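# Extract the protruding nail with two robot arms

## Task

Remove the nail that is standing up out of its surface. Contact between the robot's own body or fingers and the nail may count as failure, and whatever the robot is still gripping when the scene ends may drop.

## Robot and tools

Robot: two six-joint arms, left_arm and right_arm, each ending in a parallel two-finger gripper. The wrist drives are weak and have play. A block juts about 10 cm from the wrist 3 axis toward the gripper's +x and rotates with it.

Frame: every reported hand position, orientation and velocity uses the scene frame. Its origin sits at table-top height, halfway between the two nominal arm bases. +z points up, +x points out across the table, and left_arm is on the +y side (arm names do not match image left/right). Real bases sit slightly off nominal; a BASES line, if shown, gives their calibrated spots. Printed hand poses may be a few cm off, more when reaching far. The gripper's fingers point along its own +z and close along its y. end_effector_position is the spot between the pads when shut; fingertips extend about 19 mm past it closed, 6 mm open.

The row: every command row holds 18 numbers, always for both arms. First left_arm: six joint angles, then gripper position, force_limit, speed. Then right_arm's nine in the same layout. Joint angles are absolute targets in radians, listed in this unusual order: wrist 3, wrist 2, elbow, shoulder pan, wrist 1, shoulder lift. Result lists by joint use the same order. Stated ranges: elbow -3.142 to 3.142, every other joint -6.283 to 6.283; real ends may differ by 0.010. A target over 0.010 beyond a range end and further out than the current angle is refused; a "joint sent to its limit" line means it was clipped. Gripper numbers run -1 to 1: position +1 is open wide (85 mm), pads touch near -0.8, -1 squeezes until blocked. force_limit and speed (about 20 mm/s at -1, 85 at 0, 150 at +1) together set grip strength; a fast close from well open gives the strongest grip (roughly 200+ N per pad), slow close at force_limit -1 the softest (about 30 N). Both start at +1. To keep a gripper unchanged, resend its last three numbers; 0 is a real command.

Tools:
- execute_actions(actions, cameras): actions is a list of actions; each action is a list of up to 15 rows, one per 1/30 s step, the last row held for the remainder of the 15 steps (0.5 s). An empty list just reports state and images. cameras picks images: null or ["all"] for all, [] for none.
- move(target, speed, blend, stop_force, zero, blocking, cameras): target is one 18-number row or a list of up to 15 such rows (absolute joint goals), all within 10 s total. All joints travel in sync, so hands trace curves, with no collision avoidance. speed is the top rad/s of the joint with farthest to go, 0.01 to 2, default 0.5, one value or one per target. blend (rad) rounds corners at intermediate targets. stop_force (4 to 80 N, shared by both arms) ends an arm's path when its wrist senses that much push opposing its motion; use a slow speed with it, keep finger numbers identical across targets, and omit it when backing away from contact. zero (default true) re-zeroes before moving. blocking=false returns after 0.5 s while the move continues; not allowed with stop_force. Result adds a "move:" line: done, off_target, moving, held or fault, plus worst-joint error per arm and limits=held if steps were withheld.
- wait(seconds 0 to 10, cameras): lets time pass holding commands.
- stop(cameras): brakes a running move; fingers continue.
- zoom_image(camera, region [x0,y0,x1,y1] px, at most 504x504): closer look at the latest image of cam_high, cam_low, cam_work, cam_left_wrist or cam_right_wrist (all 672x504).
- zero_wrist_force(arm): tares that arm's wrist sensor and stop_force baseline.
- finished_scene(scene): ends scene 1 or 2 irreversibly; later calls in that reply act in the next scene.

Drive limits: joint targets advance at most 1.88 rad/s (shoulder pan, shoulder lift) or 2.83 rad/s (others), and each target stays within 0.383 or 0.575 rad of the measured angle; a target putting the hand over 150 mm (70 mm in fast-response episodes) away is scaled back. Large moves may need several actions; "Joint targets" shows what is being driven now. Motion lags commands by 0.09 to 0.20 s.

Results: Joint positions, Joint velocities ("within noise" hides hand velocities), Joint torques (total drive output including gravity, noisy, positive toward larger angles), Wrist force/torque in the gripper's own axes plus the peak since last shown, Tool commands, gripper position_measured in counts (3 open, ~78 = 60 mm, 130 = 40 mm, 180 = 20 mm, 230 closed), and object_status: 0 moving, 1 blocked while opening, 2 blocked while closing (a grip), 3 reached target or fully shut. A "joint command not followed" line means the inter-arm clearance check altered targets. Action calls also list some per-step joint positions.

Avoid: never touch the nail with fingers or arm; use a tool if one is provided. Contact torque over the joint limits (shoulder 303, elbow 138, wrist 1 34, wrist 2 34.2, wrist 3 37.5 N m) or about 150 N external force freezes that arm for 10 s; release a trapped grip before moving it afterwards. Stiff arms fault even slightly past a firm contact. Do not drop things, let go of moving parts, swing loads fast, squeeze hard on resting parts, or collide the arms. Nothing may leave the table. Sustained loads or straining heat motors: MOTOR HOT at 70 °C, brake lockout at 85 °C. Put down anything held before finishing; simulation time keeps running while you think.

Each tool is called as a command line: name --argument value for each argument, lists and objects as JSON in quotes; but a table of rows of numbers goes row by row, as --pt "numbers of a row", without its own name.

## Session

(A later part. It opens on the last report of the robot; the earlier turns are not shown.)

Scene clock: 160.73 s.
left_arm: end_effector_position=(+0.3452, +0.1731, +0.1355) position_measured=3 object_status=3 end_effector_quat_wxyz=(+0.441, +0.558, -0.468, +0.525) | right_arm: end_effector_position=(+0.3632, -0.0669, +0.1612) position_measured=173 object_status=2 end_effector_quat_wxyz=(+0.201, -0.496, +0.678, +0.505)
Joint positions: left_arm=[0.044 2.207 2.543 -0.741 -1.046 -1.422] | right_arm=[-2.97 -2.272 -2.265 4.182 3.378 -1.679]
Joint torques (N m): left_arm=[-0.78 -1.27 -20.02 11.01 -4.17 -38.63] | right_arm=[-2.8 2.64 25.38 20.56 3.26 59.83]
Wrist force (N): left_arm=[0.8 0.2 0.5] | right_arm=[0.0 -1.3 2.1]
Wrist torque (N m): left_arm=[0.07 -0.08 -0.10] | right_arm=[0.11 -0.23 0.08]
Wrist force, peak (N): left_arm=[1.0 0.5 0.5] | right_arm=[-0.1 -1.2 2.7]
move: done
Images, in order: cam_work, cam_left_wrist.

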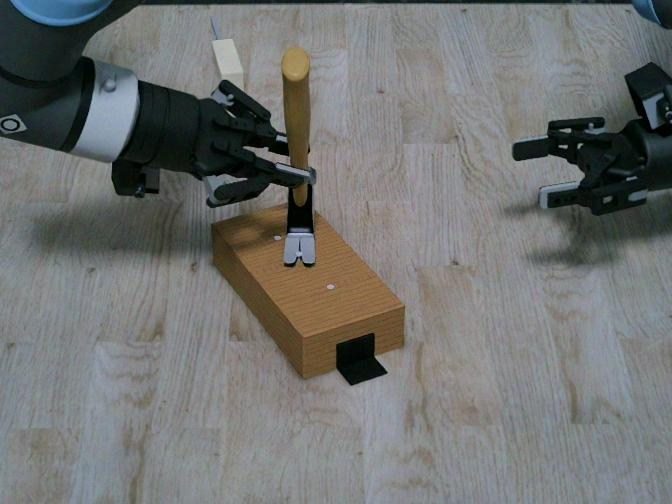

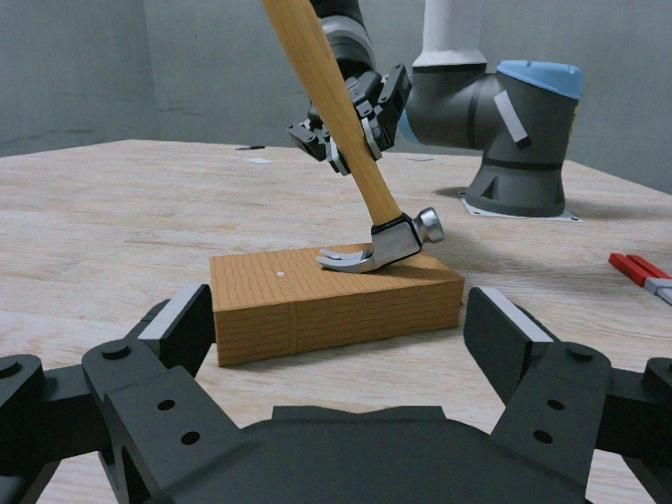

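move --target '[0.044,2.207,2.5429,-0.7413,-1.046,-1.4222,1,1,1,-3.0322,-2.1773,-2.2987,4.2355,3.3812,-1.6359,-0.98,1,-1]' --speed 0.03 --stop_force 70 --cameras '["cam_left_wrist","cam_work"]'

zoom_image --camera "cam_left_wrist" --region '[250, 150, 420, 290]'

zoom_image --camera "cam_work" --region '[240, 190, 360, 290]'

Scene clock: 166.47 s.
left_arm: end_effector_position=(+0.3452, +0.1731, +0.1355) position_measured=3 object_status=3 end_effector_quat_wxyz=(+0.441, +0.558, -0.468, +0.525) | right_arm: end_effector_position=(+0.3518, -0.0669, +0.1603) position_measured=173 object_status=2 end_effector_quat_wxyz=(+0.236, -0.521, +0.666, +0.478)
Joint positions: left_arm=[0.044 2.207 2.543 -0.741 -1.046 -1.422] | right_arm=[-3.032 -2.177 -2.299 4.236 3.381 -1.636]
Joint torques (N m): left_arm=[-0.66 -0.82 -18.16 9.36 -4.2 -39.34] | right_arm=[-3.81 -9.66 16.11 63.16 0.84 53.5]
Wrist force (N): left_arm=[1.0 0.4 0.5] | right_arm=[-18.8 -55.2 -29.6]
Wrist torque (N m): left_arm=[0.09 -0.11 -0.10] | right_arm=[0.62 -0.49 0.77]
Wrist force, peak (N): left_arm=[1.1 0.4 0.5] | right_arm=[-18.2 -55.3 -30.3]
move: done
Images, in order: cam_work, cam_left_wrist.

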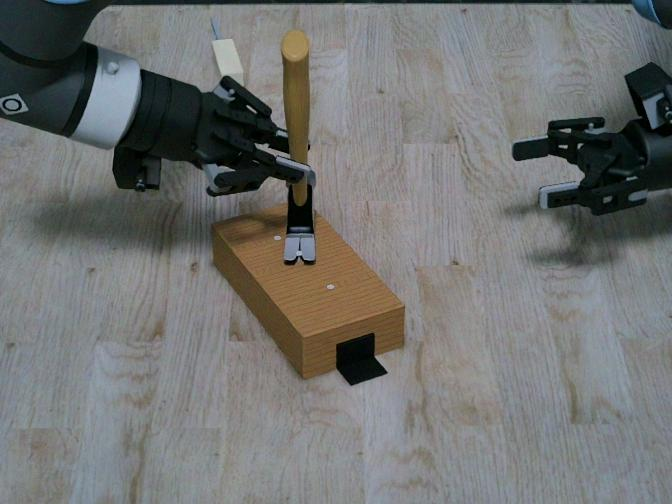

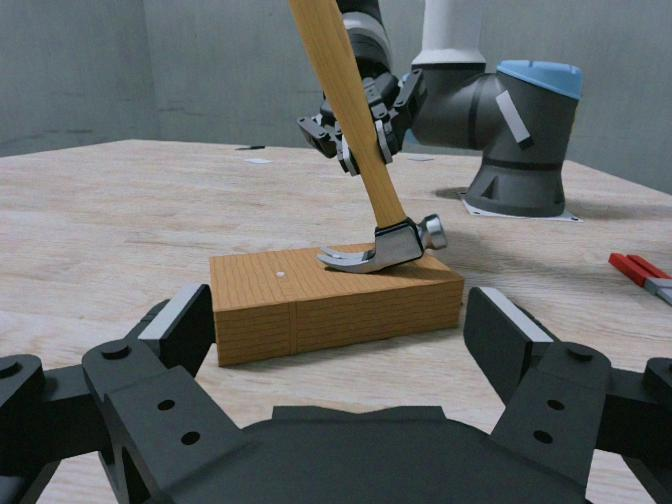

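Scaled by 2.965 from the camera's 672x504 image, which has a finer 960x720 frame.

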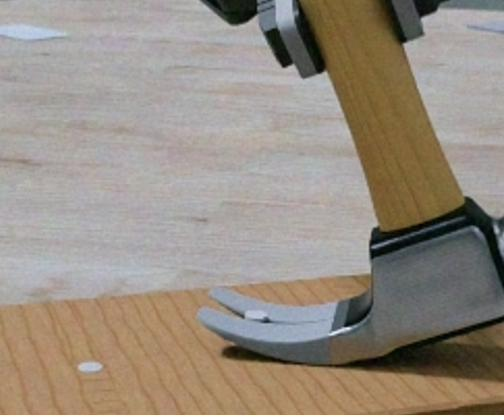

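Scaled by 4.200 from the camera's 672x504 image, which has a finer 960x720 frame.

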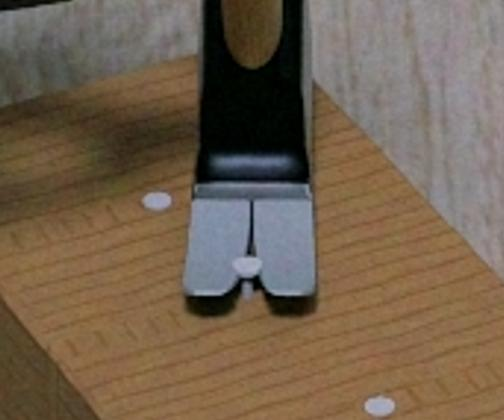

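move --target '[0.044,2.207,2.5429,-0.7413,-1.046,-1.4222,1,1,1,-3.0712,-2.111,-2.3219,4.2749,3.3866,-1.6083,-0.98,1,-1]' --speed 0.03 --stop_force 40 --cameras '["cam_left_wrist","cam_work"]'

zoom_image --camera "cam_left_wrist" --region '[290, 190, 410, 290]'

zoom_image --camera "cam_work" --region '[240, 190, 360, 290]'

Scene clock: 170.43 s.
left_arm: end_effector_position=(+0.3452, +0.1731, +0.1355) position_measured=3 object_status=3 end_effector_quat_wxyz=(+0.441, +0.558, -0.468, +0.525) | right_arm: end_effector_position=(+0.3442, -0.0669, +0.1590) position_measured=173 object_status=2 end_effector_quat_wxyz=(+0.259, -0.538, +0.658, +0.459)
Joint positions: left_arm=[0.044 2.207 2.543 -0.741 -1.046 -1.422] | right_arm=[-3.071 -2.111 -2.322 4.275 3.387 -1.608]
Joint torques (N m): left_arm=[-0.26 -0.88 -16.11 7.41 -3.53 -38.86] | right_arm=[-3.77 -10.31 8.5 62.44 -0.97 46.51]
Wrist force (N): left_arm=[0.5 0.5 0.6] | right_arm=[-25.6 -58.6 -21.9]
Wrist torque (N m): left_arm=[0.10 -0.03 -0.10] | right_arm=[0.68 -0.59 0.76]
Wrist force, peak (N): left_arm=[0.9 0.3 0.8] | right_arm=[-23.6 -58.8 -28.9]
move: done
Images, in order: cam_work, cam_left_wrist.

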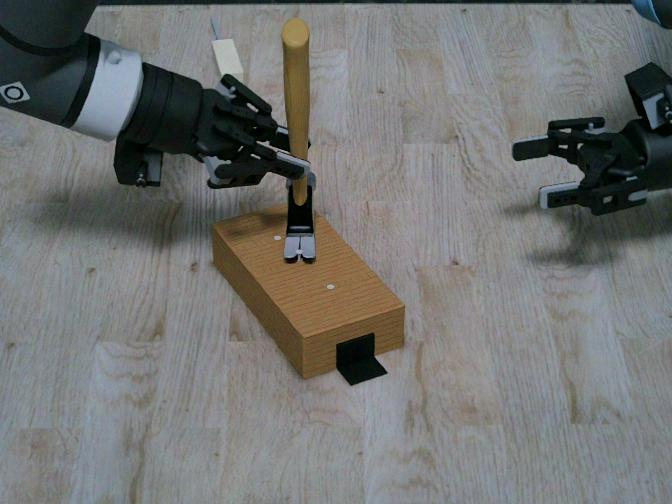

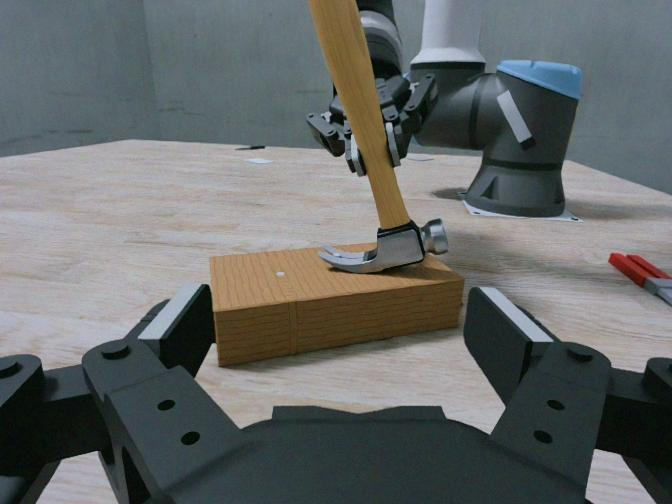

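Scaled by 4.200 from the camera's 672x504 image, which has a finer 960x720 frame.

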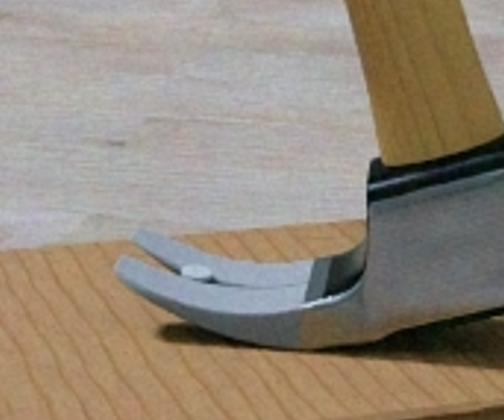

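Scaled by 4.200 from the camera's 672x504 image, which has a finer 960x720 frame.

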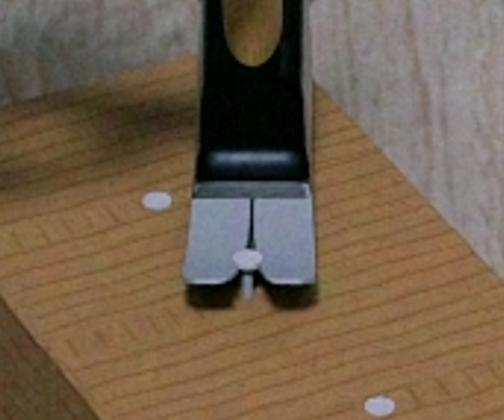

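move --target '[0.044,2.207,2.5429,-0.7413,-1.046,-1.4222,1,1,1,-3.1279,-2.0073,-2.356,4.3386,3.3945,-1.5672,-0.98,1,-1]' --speed 0.04 --stop_force 40 --cameras '["cam_left_wrist","cam_work"]'

zoom_image --camera "cam_left_wrist" --region '[290, 190, 410, 290]'

zoom_image --camera "cam_work" --region '[240, 190, 360, 290]'

Scene clock: 174.80 s.
left_arm: end_effector_position=(+0.3452, +0.1731, +0.1355) position_measured=3 object_status=3 end_effector_quat_wxyz=(+0.441, +0.558, -0.468, +0.525) | right_arm: end_effector_position=(+0.3331, -0.0669, +0.1575) position_measured=173 object_status=2 end_effector_quat_wxyz=(+0.293, -0.561, +0.643, +0.431)
Joint positions: left_arm=[0.044 2.207 2.543 -0.741 -1.046 -1.422] | right_arm=[-3.128 -2.007 -2.356 4.339 3.395 -1.567]
Joint torques (N m): left_arm=[-0.24 -1.02 -15.21 11.9 -3.95 -38.11] | right_arm=[-3.99 -14.87 5.1 70.81 -2.17 43.81]
Wrist force (N): left_arm=[0.9 0.3 0.5] | right_arm=[-23.9 -79.5 -14.2]
Wrist torque (N m): left_arm=[0.08 -0.09 -0.10] | right_arm=[0.87 -0.56 0.92]
Wrist force, peak (N): left_arm=[1.0 0.2 0.9] | right_arm=[-22.9 -82.0 -20.2]
move: done
Images, in order: cam_work, cam_left_wrist.

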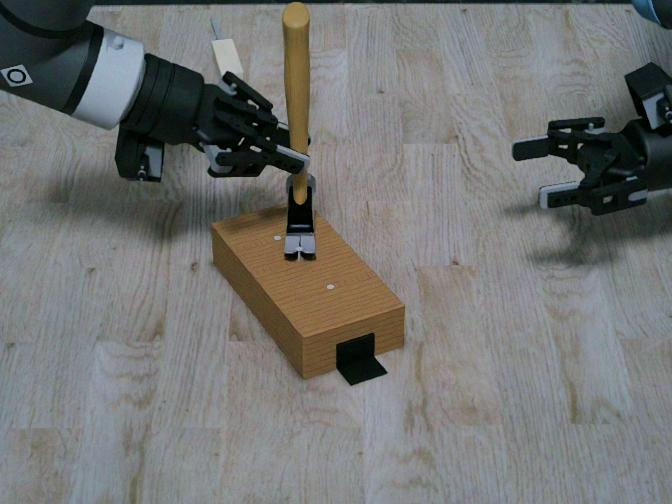

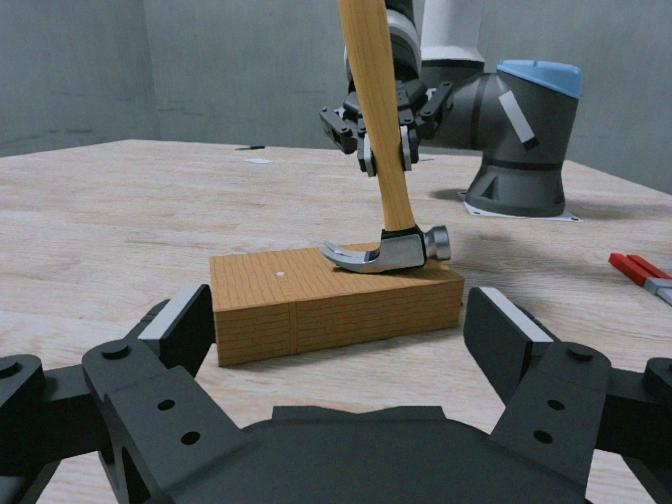

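Scaled by 4.200 from the camera's 672x504 image, which has a finer 960x720 frame.

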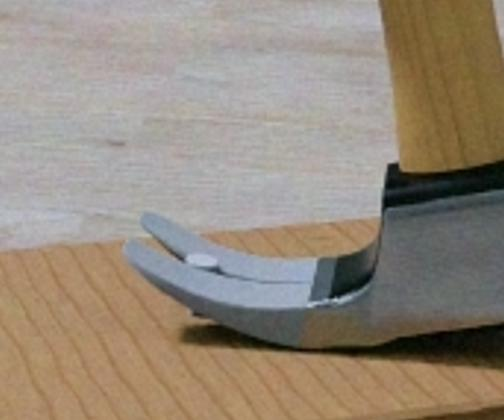

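Scaled by 4.200 from the camera's 672x504 image, which has a finer 960x720 frame.

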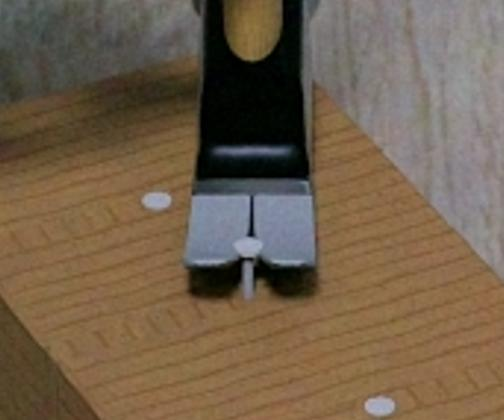

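move --target '[0.044,2.207,2.5429,-0.7413,-1.046,-1.4222,1,1,1,-3.1737,-1.9163,-2.3846,4.3964,3.403,-1.5349,-0.98,1,-1]' --speed 0.03 --stop_force 32 --cameras '["cam_left_wrist","cam_work"]'

zoom_image --camera "cam_left_wrist" --region '[290, 190, 410, 290]'

zoom_image --camera "cam_work" --region '[240, 190, 360, 290]'

Scene clock: 180.10 s.
left_arm: end_effector_position=(+0.3452, +0.1731, +0.1355) position_measured=3 object_status=3 end_effector_quat_wxyz=(+0.441, +0.558, -0.468, +0.525) | right_arm: end_effector_position=(+0.3239, -0.0669, +0.1558) position_measured=173 object_status=2 end_effector_quat_wxyz=(-0.321, +0.579, -0.630, -0.406)
Joint positions: left_arm=[0.044 2.207 2.543 -0.741 -1.046 -1.422] | right_arm=[-3.174 -1.916 -2.385 4.396 3.403 -1.535]
Joint torques (N m): left_arm=[0.39 -0.44 -15.57 11.05 -3.45 -33.93] | right_arm=[-3.64 -9.83 4.7 56.15 -1.97 34.34]
Wrist force (N): left_arm=[0.8 0.0 0.3] | right_arm=[-26.6 -59.4 -14.5]
Wrist torque (N m): left_arm=[0.02 -0.08 -0.10] | right_arm=[0.64 -0.62 0.75]
Wrist force, peak (N): left_arm=[1.1 0.4 0.5] | right_arm=[-25.5 -80.0 -16.4]
move: done
Images, in order: cam_work, cam_left_wrist.

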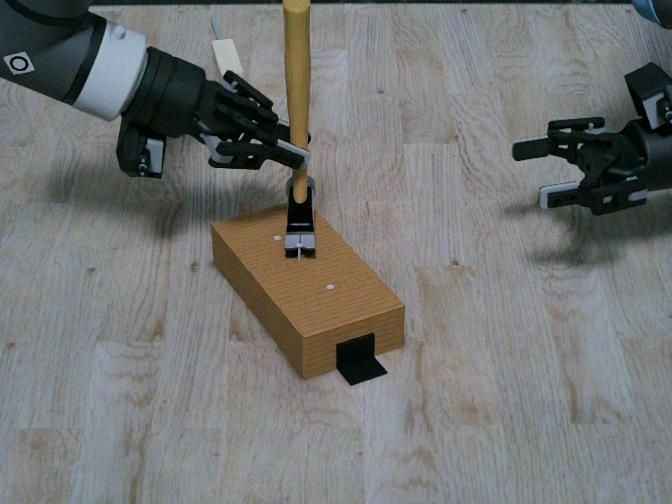

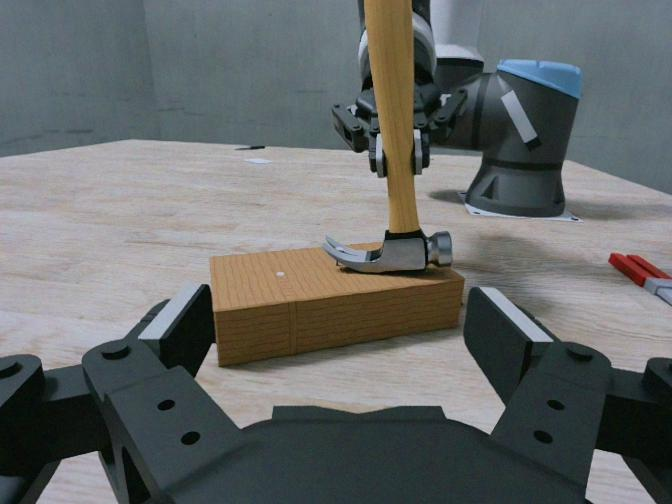

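Scaled by 4.200 from the camera's 672x504 image, which has a finer 960x720 frame.

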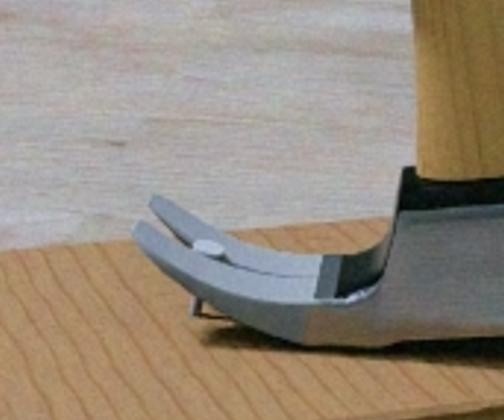

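Scaled by 4.200 from the camera's 672x504 image, which has a finer 960x720 frame.

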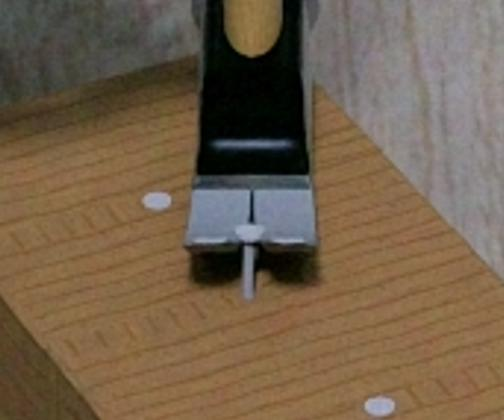

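move --target '[0.044,2.207,2.5429,-0.7413,-1.046,-1.4222,1,1,1,-3.227,-1.8012,-2.418,4.472,3.4119,-1.4963,-0.98,1,-1]' --speed 0.04 --stop_force 40 --cameras '["cam_left_wrist","cam_work"]'

zoom_image --camera "cam_left_wrist" --region '[290, 190, 410, 290]'

zoom_image --camera "cam_work" --region '[240, 190, 360, 290]'

Scene clock: 184.50 s.
left_arm: end_effector_position=(+0.3452, +0.1731, +0.1355) position_measured=3 object_status=3 end_effector_quat_wxyz=(+0.441, +0.558, -0.468, +0.525) | right_arm: end_effector_position=(+0.3130, -0.0668, +0.1546) position_measured=173 object_status=2 end_effector_quat_wxyz=(-0.354, +0.600, -0.612, -0.375)
Joint positions: left_arm=[0.044 2.207 2.543 -0.741 -1.046 -1.422] | right_arm=[-3.227 -1.801 -2.418 4.472 3.412 -1.496]
Joint torques (N m): left_arm=[0.51 -0.86 -14.96 10 -2.94 -32.21] | right_arm=[-2.84 3.45 18.92 20.73 2 36.08]
Wrist force (N): left_arm=[1.0 0.3 0.5] | right_arm=[-13.9 0.2 -3.7]
Wrist torque (N m): left_arm=[0.08 -0.11 -0.10] | right_arm=[0.31 -0.38 -0.09]
Wrist force, peak (N): left_arm=[0.8 0.5 0.7] | right_arm=[-26.1 -61.2 -14.4]
move: done
Images, in order: cam_work, cam_left_wrist.

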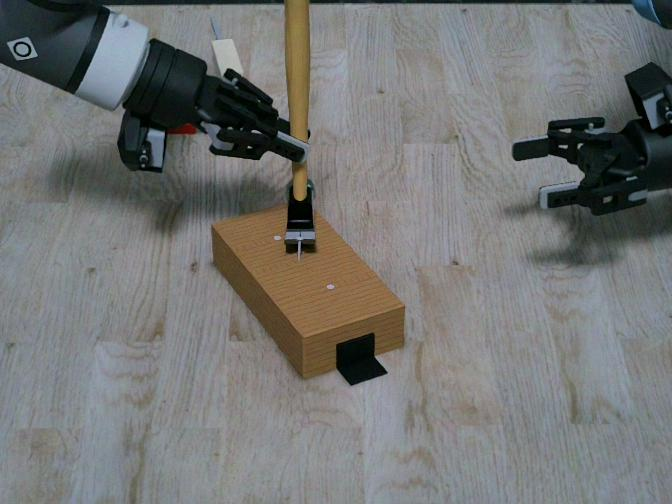

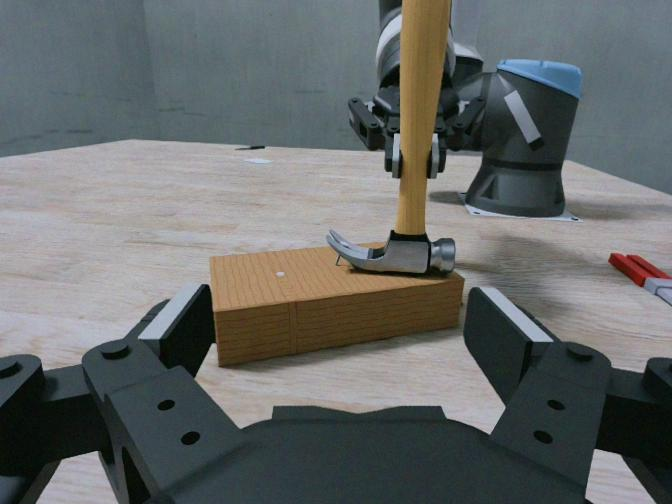

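Scaled by 4.200 from the camera's 672x504 image, which has a finer 960x720 frame.

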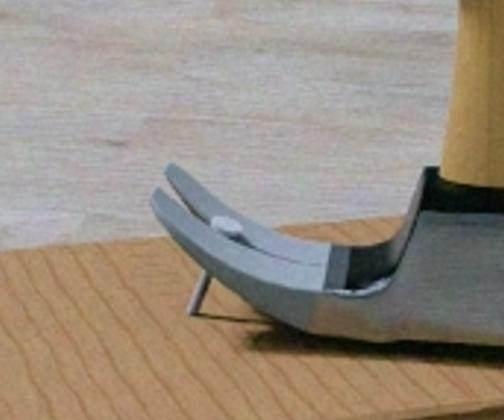

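Scaled by 4.200 from the camera's 672x504 image, which has a finer 960x720 frame.

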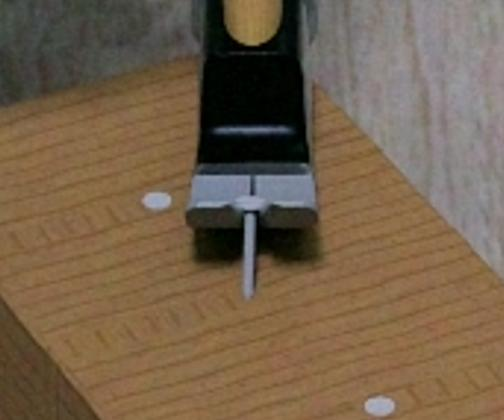

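move --target '[0.044,2.207,2.5429,-0.7413,-1.046,-1.4222,1,1,1,-3.227,-1.8012,-2.389,4.472,3.334,-1.4474,-0.98,1,-1]' --speed 0.05 --cameras '["cam_left_wrist","cam_work"]'

zoom_image --camera "cam_left_wrist" --region '[270, 160, 430, 300]'

zoom_image --camera "cam_work" --region '[240, 190, 360, 290]'

Scene clock: 188.33 s.
left_arm: end_effector_position=(+0.3452, +0.1731, +0.1355) position_measured=3 object_status=3 end_effector_quat_wxyz=(+0.441, +0.558, -0.468, +0.525) | right_arm: end_effector_position=(+0.3130, -0.0668, +0.1846) position_measured=173 object_status=2 end_effector_quat_wxyz=(-0.354, +0.600, -0.612, -0.375)
Joint positions: left_arm=[0.044 2.207 2.543 -0.741 -1.046 -1.422] | right_arm=[-3.227 -1.801 -2.389 4.472 3.334 -1.447]
Joint torques (N m): left_arm=[0.54 -0.27 -15.4 10.56 -2.99 -31.78] | right_arm=[-2.9 2.26 41.37 17.6 -2.64 43.97]
Wrist force (N): left_arm=[0.6 0.3 0.6] | right_arm=[-1.5 1.0 2.7]
Wrist torque (N m): left_arm=[0.07 -0.05 -0.10] | right_arm=[0.32 0.01 0.14]
Wrist force, peak (N): left_arm=[0.8 0.3 0.8] | right_arm=[-14.7 0.5 -3.9]
move: done
Images, in order: cam_work, cam_left_wrist.

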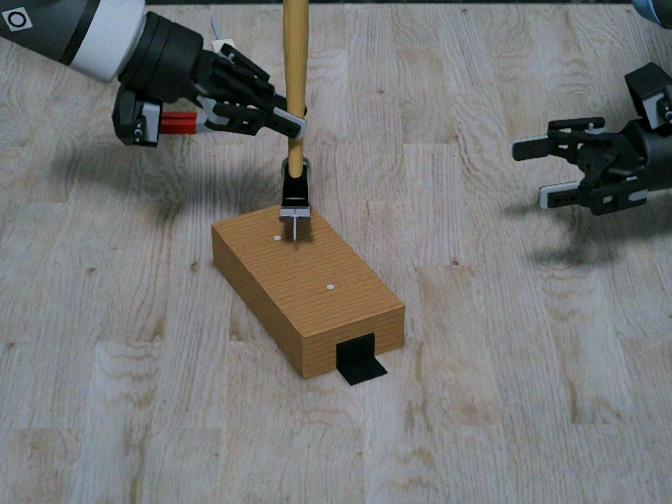

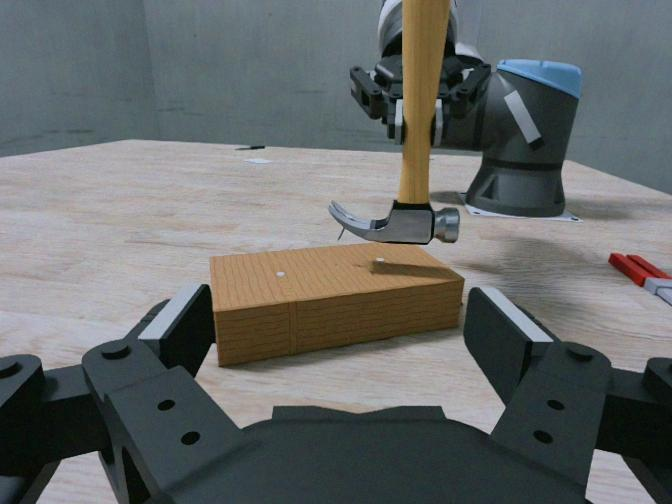

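Scaled by 3.150 from the camera's 672x504 image, which has a finer 960x720 frame.

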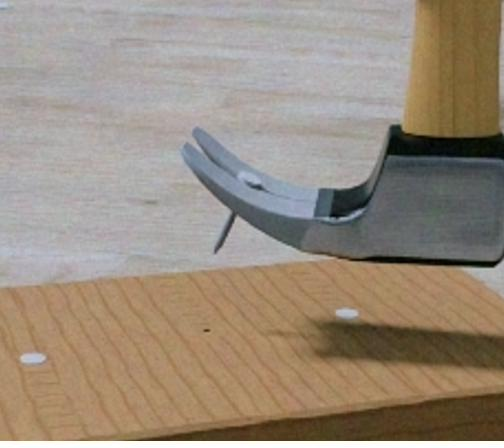

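Scaled by 4.200 from the camera's 672x504 image, which has a finer 960x720 frame.

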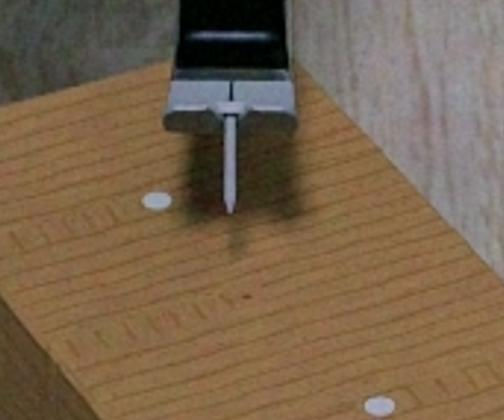

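move --pt "0.044 2.207 2.5429 -0.7413 -1.046 -1.4222 1 1 1 -3.1811 -1.8258 -2.3461 4.45 3.2338 -1.3917 -0.98 1 -1" --pt "0.044 2.207 2.5429 -0.7413 -1.046 -1.4222 1 1 1 -3.1811 -1.8258 -2.3461 3.972 3.2338 -1.3917 -0.98 1 -1" --pt "0.044 2.207 2.5429 -0.7413 -1.046 -1.4222 1 1 1 -3.1811 -1.8258 -2.4377 3.972 3.4711 -1.5374 -0.98 1 -1" --speed '[0.1, 0.25, 0.15]' --blend '[0.05, 0.05, 0]' --cameras '["cam_high","cam_work","cam_left_wrist"]'

zoom_image --camera "cam_work" --region '[60, 180, 280, 360]'

Scene clock: 195.40 s.
left_arm: end_effector_position=(+0.3452, +0.1731, +0.1355) position_measured=3 object_status=3 end_effector_quat_wxyz=(+0.441, +0.558, -0.468, +0.525) | right_arm: end_effector_position=(+0.5203, -0.2394, +0.1324) position_measured=173 object_status=2 end_effector_quat_wxyz=(+0.424, -0.418, +0.748, +0.295)
Joint positions: left_arm=[0.044 2.207 2.543 -0.741 -1.046 -1.422] | right_arm=[-3.181 -1.826 -2.438 3.972 3.471 -1.537]
Joint torques (N m): left_arm=[-0.01 -0.65 -16.84 10.74 -3 -32.49] | right_arm=[2.93 -2.88 24.34 -18.33 5.34 20.93]
Wrist force (N): left_arm=[0.6 0.1 0.4] | right_arm=[-0.2 0.7 2.5]
Wrist torque (N m): left_arm=[0.04 -0.04 -0.10] | right_arm=[0.27 -0.22 0.11]
Wrist force, peak (N): left_arm=[0.9 0.6 0.9] | right_arm=[-1.6 0.8 3.1]
move: done
Images, in order: cam_high, cam_work, cam_left_wrist.

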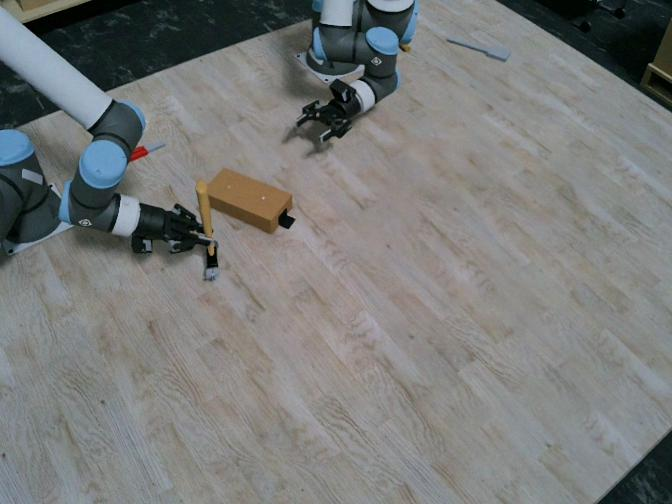

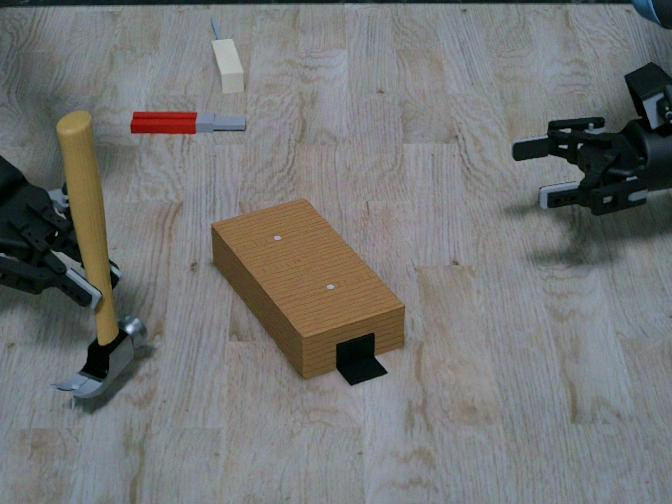

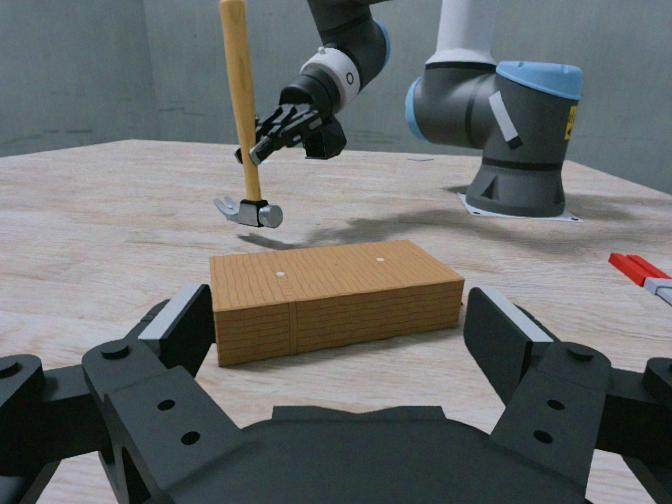

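Scaled by 2.291 from the camera's 672x504 image, which has a finer 960x720 frame.

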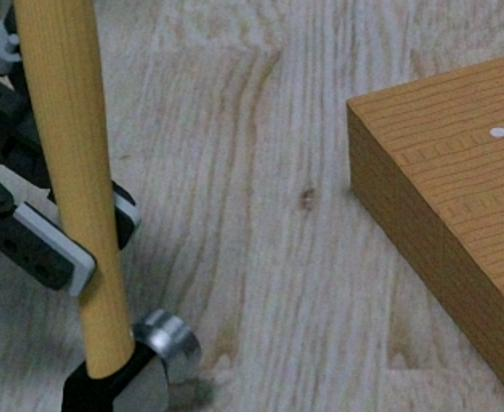

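zoom_image --camera "cam_work" --region '[40, 300, 180, 420]'

zoom_image --camera "cam_left_wrist" --region '[190, 150, 310, 260]'

Scaled by 3.600 from the camera's 672x504 image, which has a finer 960x720 frame.

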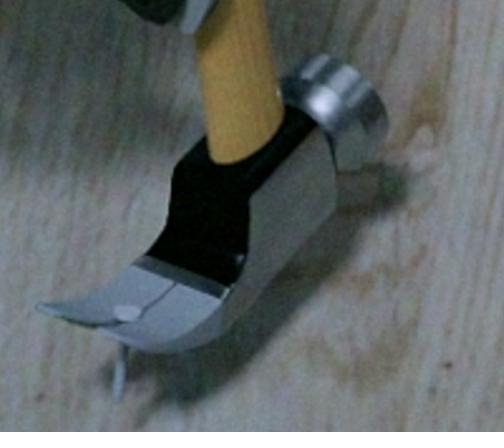

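Scaled by 4.200 from the camera's 672x504 image, which has a finer 960x720 frame.

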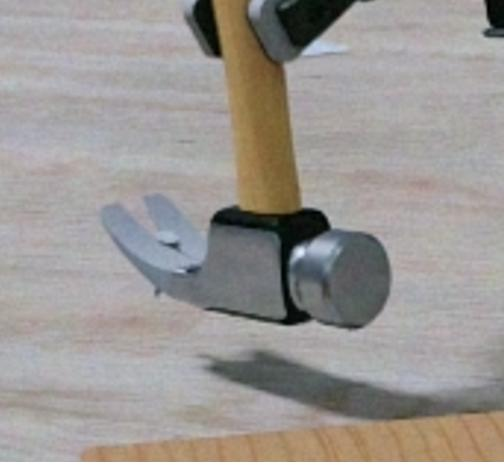

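move --target '[0.044,2.207,2.5429,-0.7413,-1.046,-1.4222,1,1,1,-3.1811,-1.8258,-2.4661,3.972,3.5734,-1.6113,-0.98,1,-1]' --speed 0.03 --stop_force 5 --cameras '["cam_work","cam_left_wrist"]'

zoom_image --camera "cam_left_wrist" --region '[180, 140, 320, 280]'

zoom_image --camera "cam_work" --region '[30, 290, 190, 430]'

Scene clock: 199.40 s.
left_arm: end_effector_position=(+0.3452, +0.1731, +0.1355) position_measured=3 object_status=3 end_effector_quat_wxyz=(+0.441, +0.558, -0.468, +0.525) | right_arm: end_effector_position=(+0.5206, -0.2390, +0.1064) position_measured=173 object_status=2 end_effector_quat_wxyz=(+0.424, -0.418, +0.748, +0.295)
Joint positions: left_arm=[0.044 2.207 2.543 -0.741 -1.046 -1.422] | right_arm=[-3.181 -1.826 -2.457 3.972 3.542 -1.589]
Joint torques (N m): left_arm=[0.63 -1.03 -16.13 8.68 -2.29 -28.36] | right_arm=[2.83 -2.39 32.72 -16.03 -2.22 48.73]
Wrist force (N): left_arm=[0.5 0.3 0.4] | right_arm=[-1.3 0.4 2.0]
Wrist torque (N m): left_arm=[0.08 -0.04 -0.10] | right_arm=[0.25 -0.22 0.12]
Wrist force, peak (N): left_arm=[1.0 0.4 0.6] | right_arm=[-7.9 1.5 -1.8]
move: contact (right_arm); right_arm: the wrist 1 is farthest, 0.031 rad from its target
Images, in order: cam_work, cam_left_wrist.

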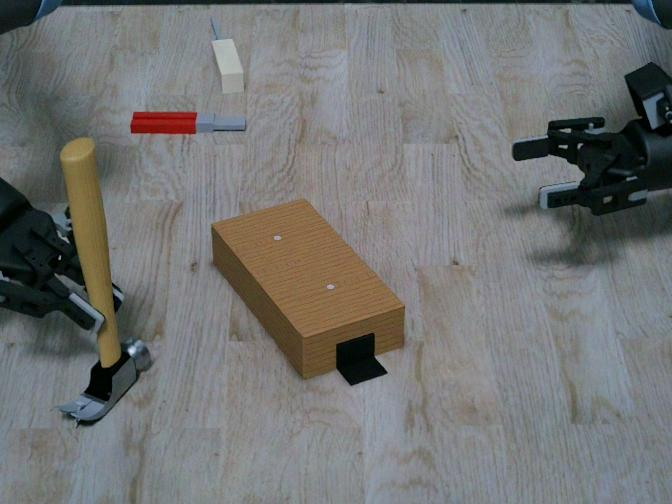

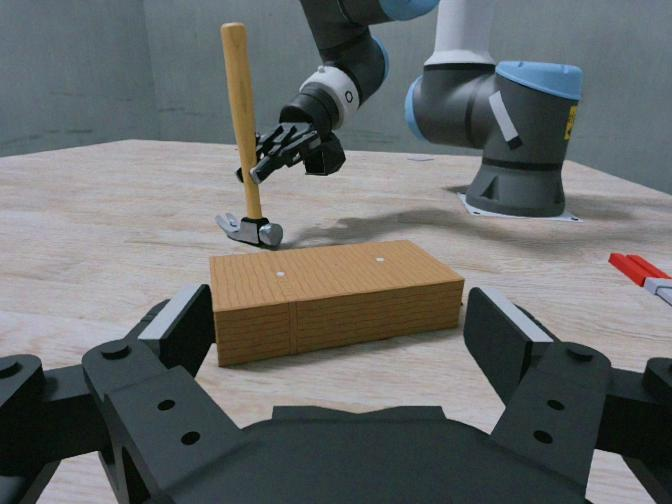

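Scaled by 3.600 from the camera's 672x504 image, which has a finer 960x720 frame.

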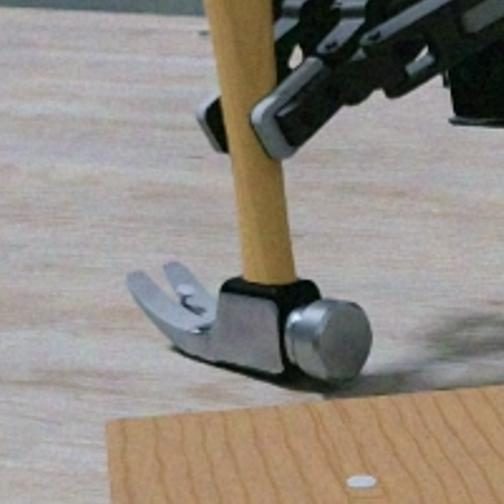

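Scaled by 3.150 from the camera's 672x504 image, which has a finer 960x720 frame.

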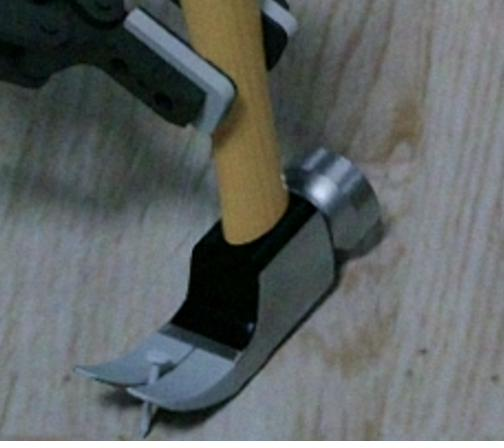

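move --target '[0.044,2.207,2.5429,-0.7413,-1.046,-1.4222,1,1,1,-3.1811,-1.8258,-2.4661,3.972,3.5734,-1.6113,-0.98,1,-1]' --speed 0.02 --stop_force 9 --cameras '["cam_work","cam_left_wrist"]'

zoom_image --camera "cam_left_wrist" --region '[180, 140, 320, 280]'

zoom_image --camera "cam_work" --region '[30, 290, 190, 430]'

Scene clock: 200.97 s.
left_arm: end_effector_position=(+0.3452, +0.1731, +0.1355) position_measured=3 object_status=3 end_effector_quat_wxyz=(+0.441, +0.558, -0.468, +0.525) | right_arm: end_effector_position=(+0.5207, -0.2390, +0.1060) position_measured=173 object_status=2 end_effector_quat_wxyz=(+0.424, -0.418, +0.748, +0.295)
Joint positions: left_arm=[0.044 2.207 2.543 -0.741 -1.046 -1.422] | right_arm=[-3.181 -1.826 -2.458 3.972 3.543 -1.59]
Joint torques (N m): left_arm=[1.05 -0.48 -15.35 8.87 -2.22 -27.61] | right_arm=[2.87 -2.04 31.06 -15.39 -2.9 46.05]
Wrist force (N): left_arm=[0.8 0.1 0.6] | right_arm=[-4.9 1.5 -0.9]
Wrist torque (N m): left_arm=[0.05 -0.08 -0.10] | right_arm=[0.22 -0.22 0.17]
Wrist force, peak (N): left_arm=[0.6 0.6 0.8] | right_arm=[-9.0 2.4 -3.0]
move: contact (right_arm); right_arm: the wrist 1 is farthest, 0.030 rad from its target
Images, in order: cam_work, cam_left_wrist.

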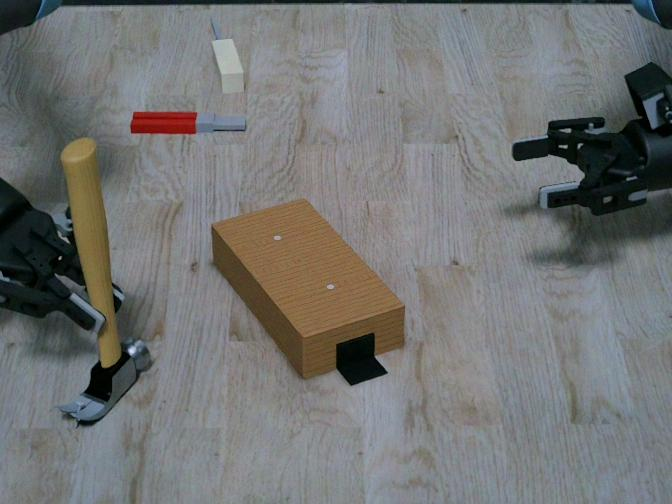

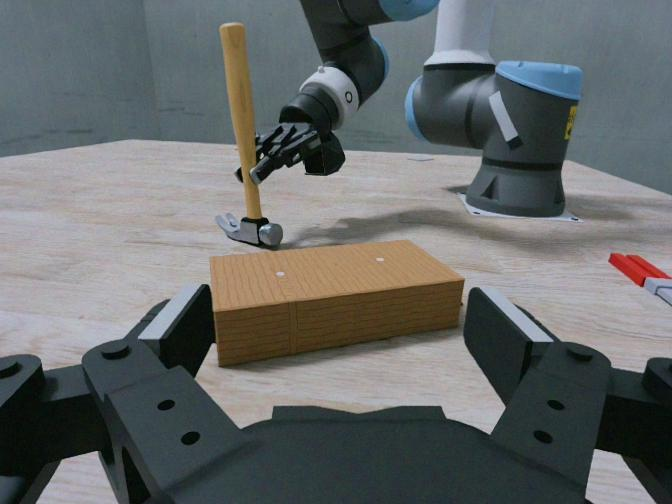

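Scaled by 3.600 from the camera's 672x504 image, which has a finer 960x720 frame.

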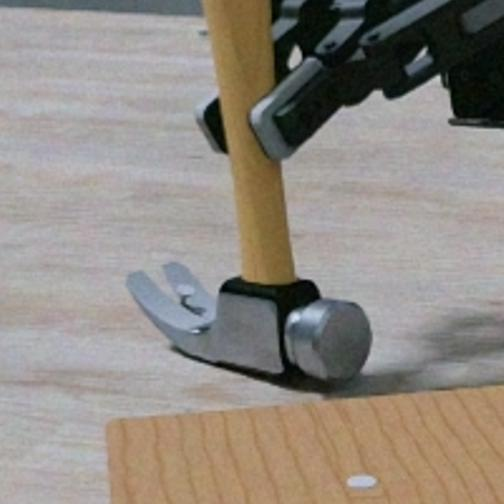

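Scaled by 3.150 from the camera's 672x504 image, which has a finer 960x720 frame.

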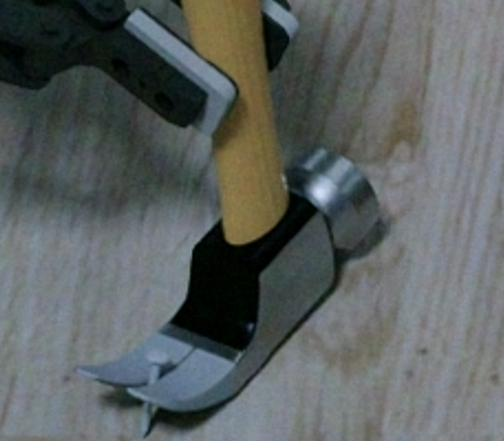

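move --pt "0.044 2.207 2.5429 -0.7413 -1.046 -1.4222 1 1 1 -3.181 -1.826 -2.458 3.972 3.543 -1.59 1 -1 -1" --pt "0.044 2.207 2.5429 -0.7413 -1.046 -1.4222 1 1 1 -3.2529 -1.9467 -2.5216 3.8331 3.3411 -1.3459 1 -1 -1" --speed '[0.1, 0.12]' --cameras '["cam_high","cam_work","cam_left_wrist"]'

zoom_image --camera "cam_work" --region '[30, 290, 190, 430]'

Scene clock: 208.50 s.
left_arm: end_effector_position=(+0.3452, +0.1731, +0.1355) position_measured=3 object_status=3 end_effector_quat_wxyz=(+0.441, +0.558, -0.468, +0.525) | right_arm: end_effector_position=(+0.4739, -0.3347, +0.1622) position_measured=3 object_status=3 end_effector_quat_wxyz=(+0.423, -0.418, +0.748, +0.295)
Joint positions: left_arm=[0.044 2.207 2.543 -0.741 -1.046 -1.422] | right_arm=[-3.253 -1.947 -2.522 3.833 3.341 -1.346]
Joint torques (N m): left_arm=[0.42 -0.84 -17.13 11.14 -2.47 -25.27] | right_arm=[-3.14 -3.85 25.72 -17.41 -3.54 29.04]
Wrist force (N): left_arm=[0.7 0.4 0.3] | right_arm=[-5.0 0.7 1.0]
Wrist torque (N m): left_arm=[0.10 -0.06 -0.10] | right_arm=[0.13 -0.18 0.11]
Wrist force, peak (N): left_arm=[1.2 0.1 0.5] | right_arm=[-6.2 1.7 -1.2]
move: done
Images, in order: cam_high, cam_work, cam_left_wrist.

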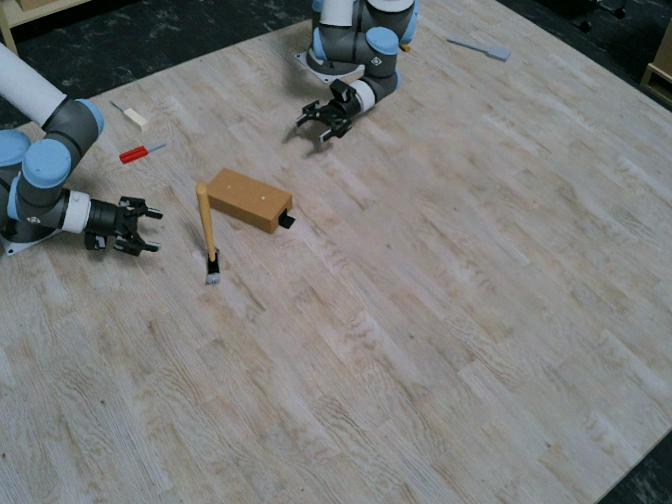

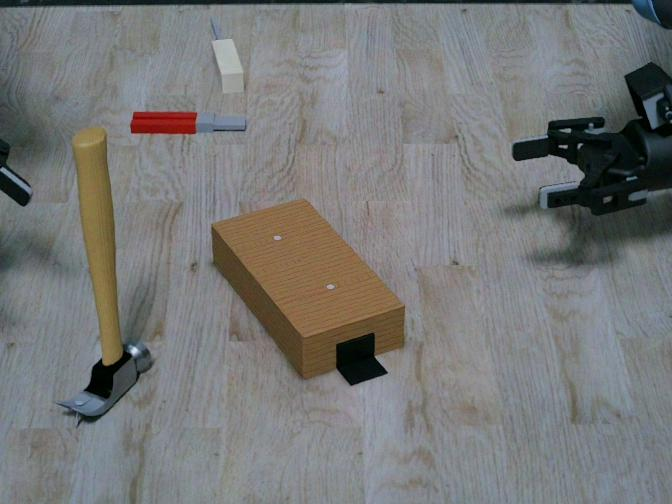

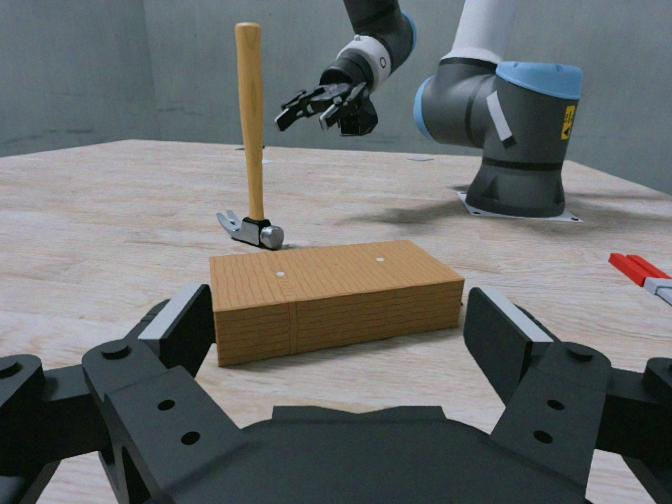

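Scaled by 3.150 from the camera's 672x504 image, which has a finer 960x720 frame.

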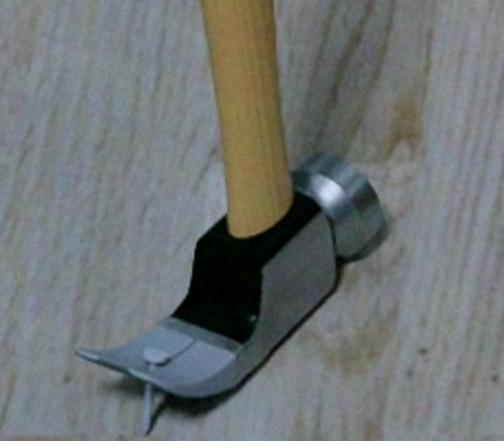

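Hammer is standing on its own with the nail in its claw, well away from the block.

finished_scene --scene 2

The scene is finished: the task was done.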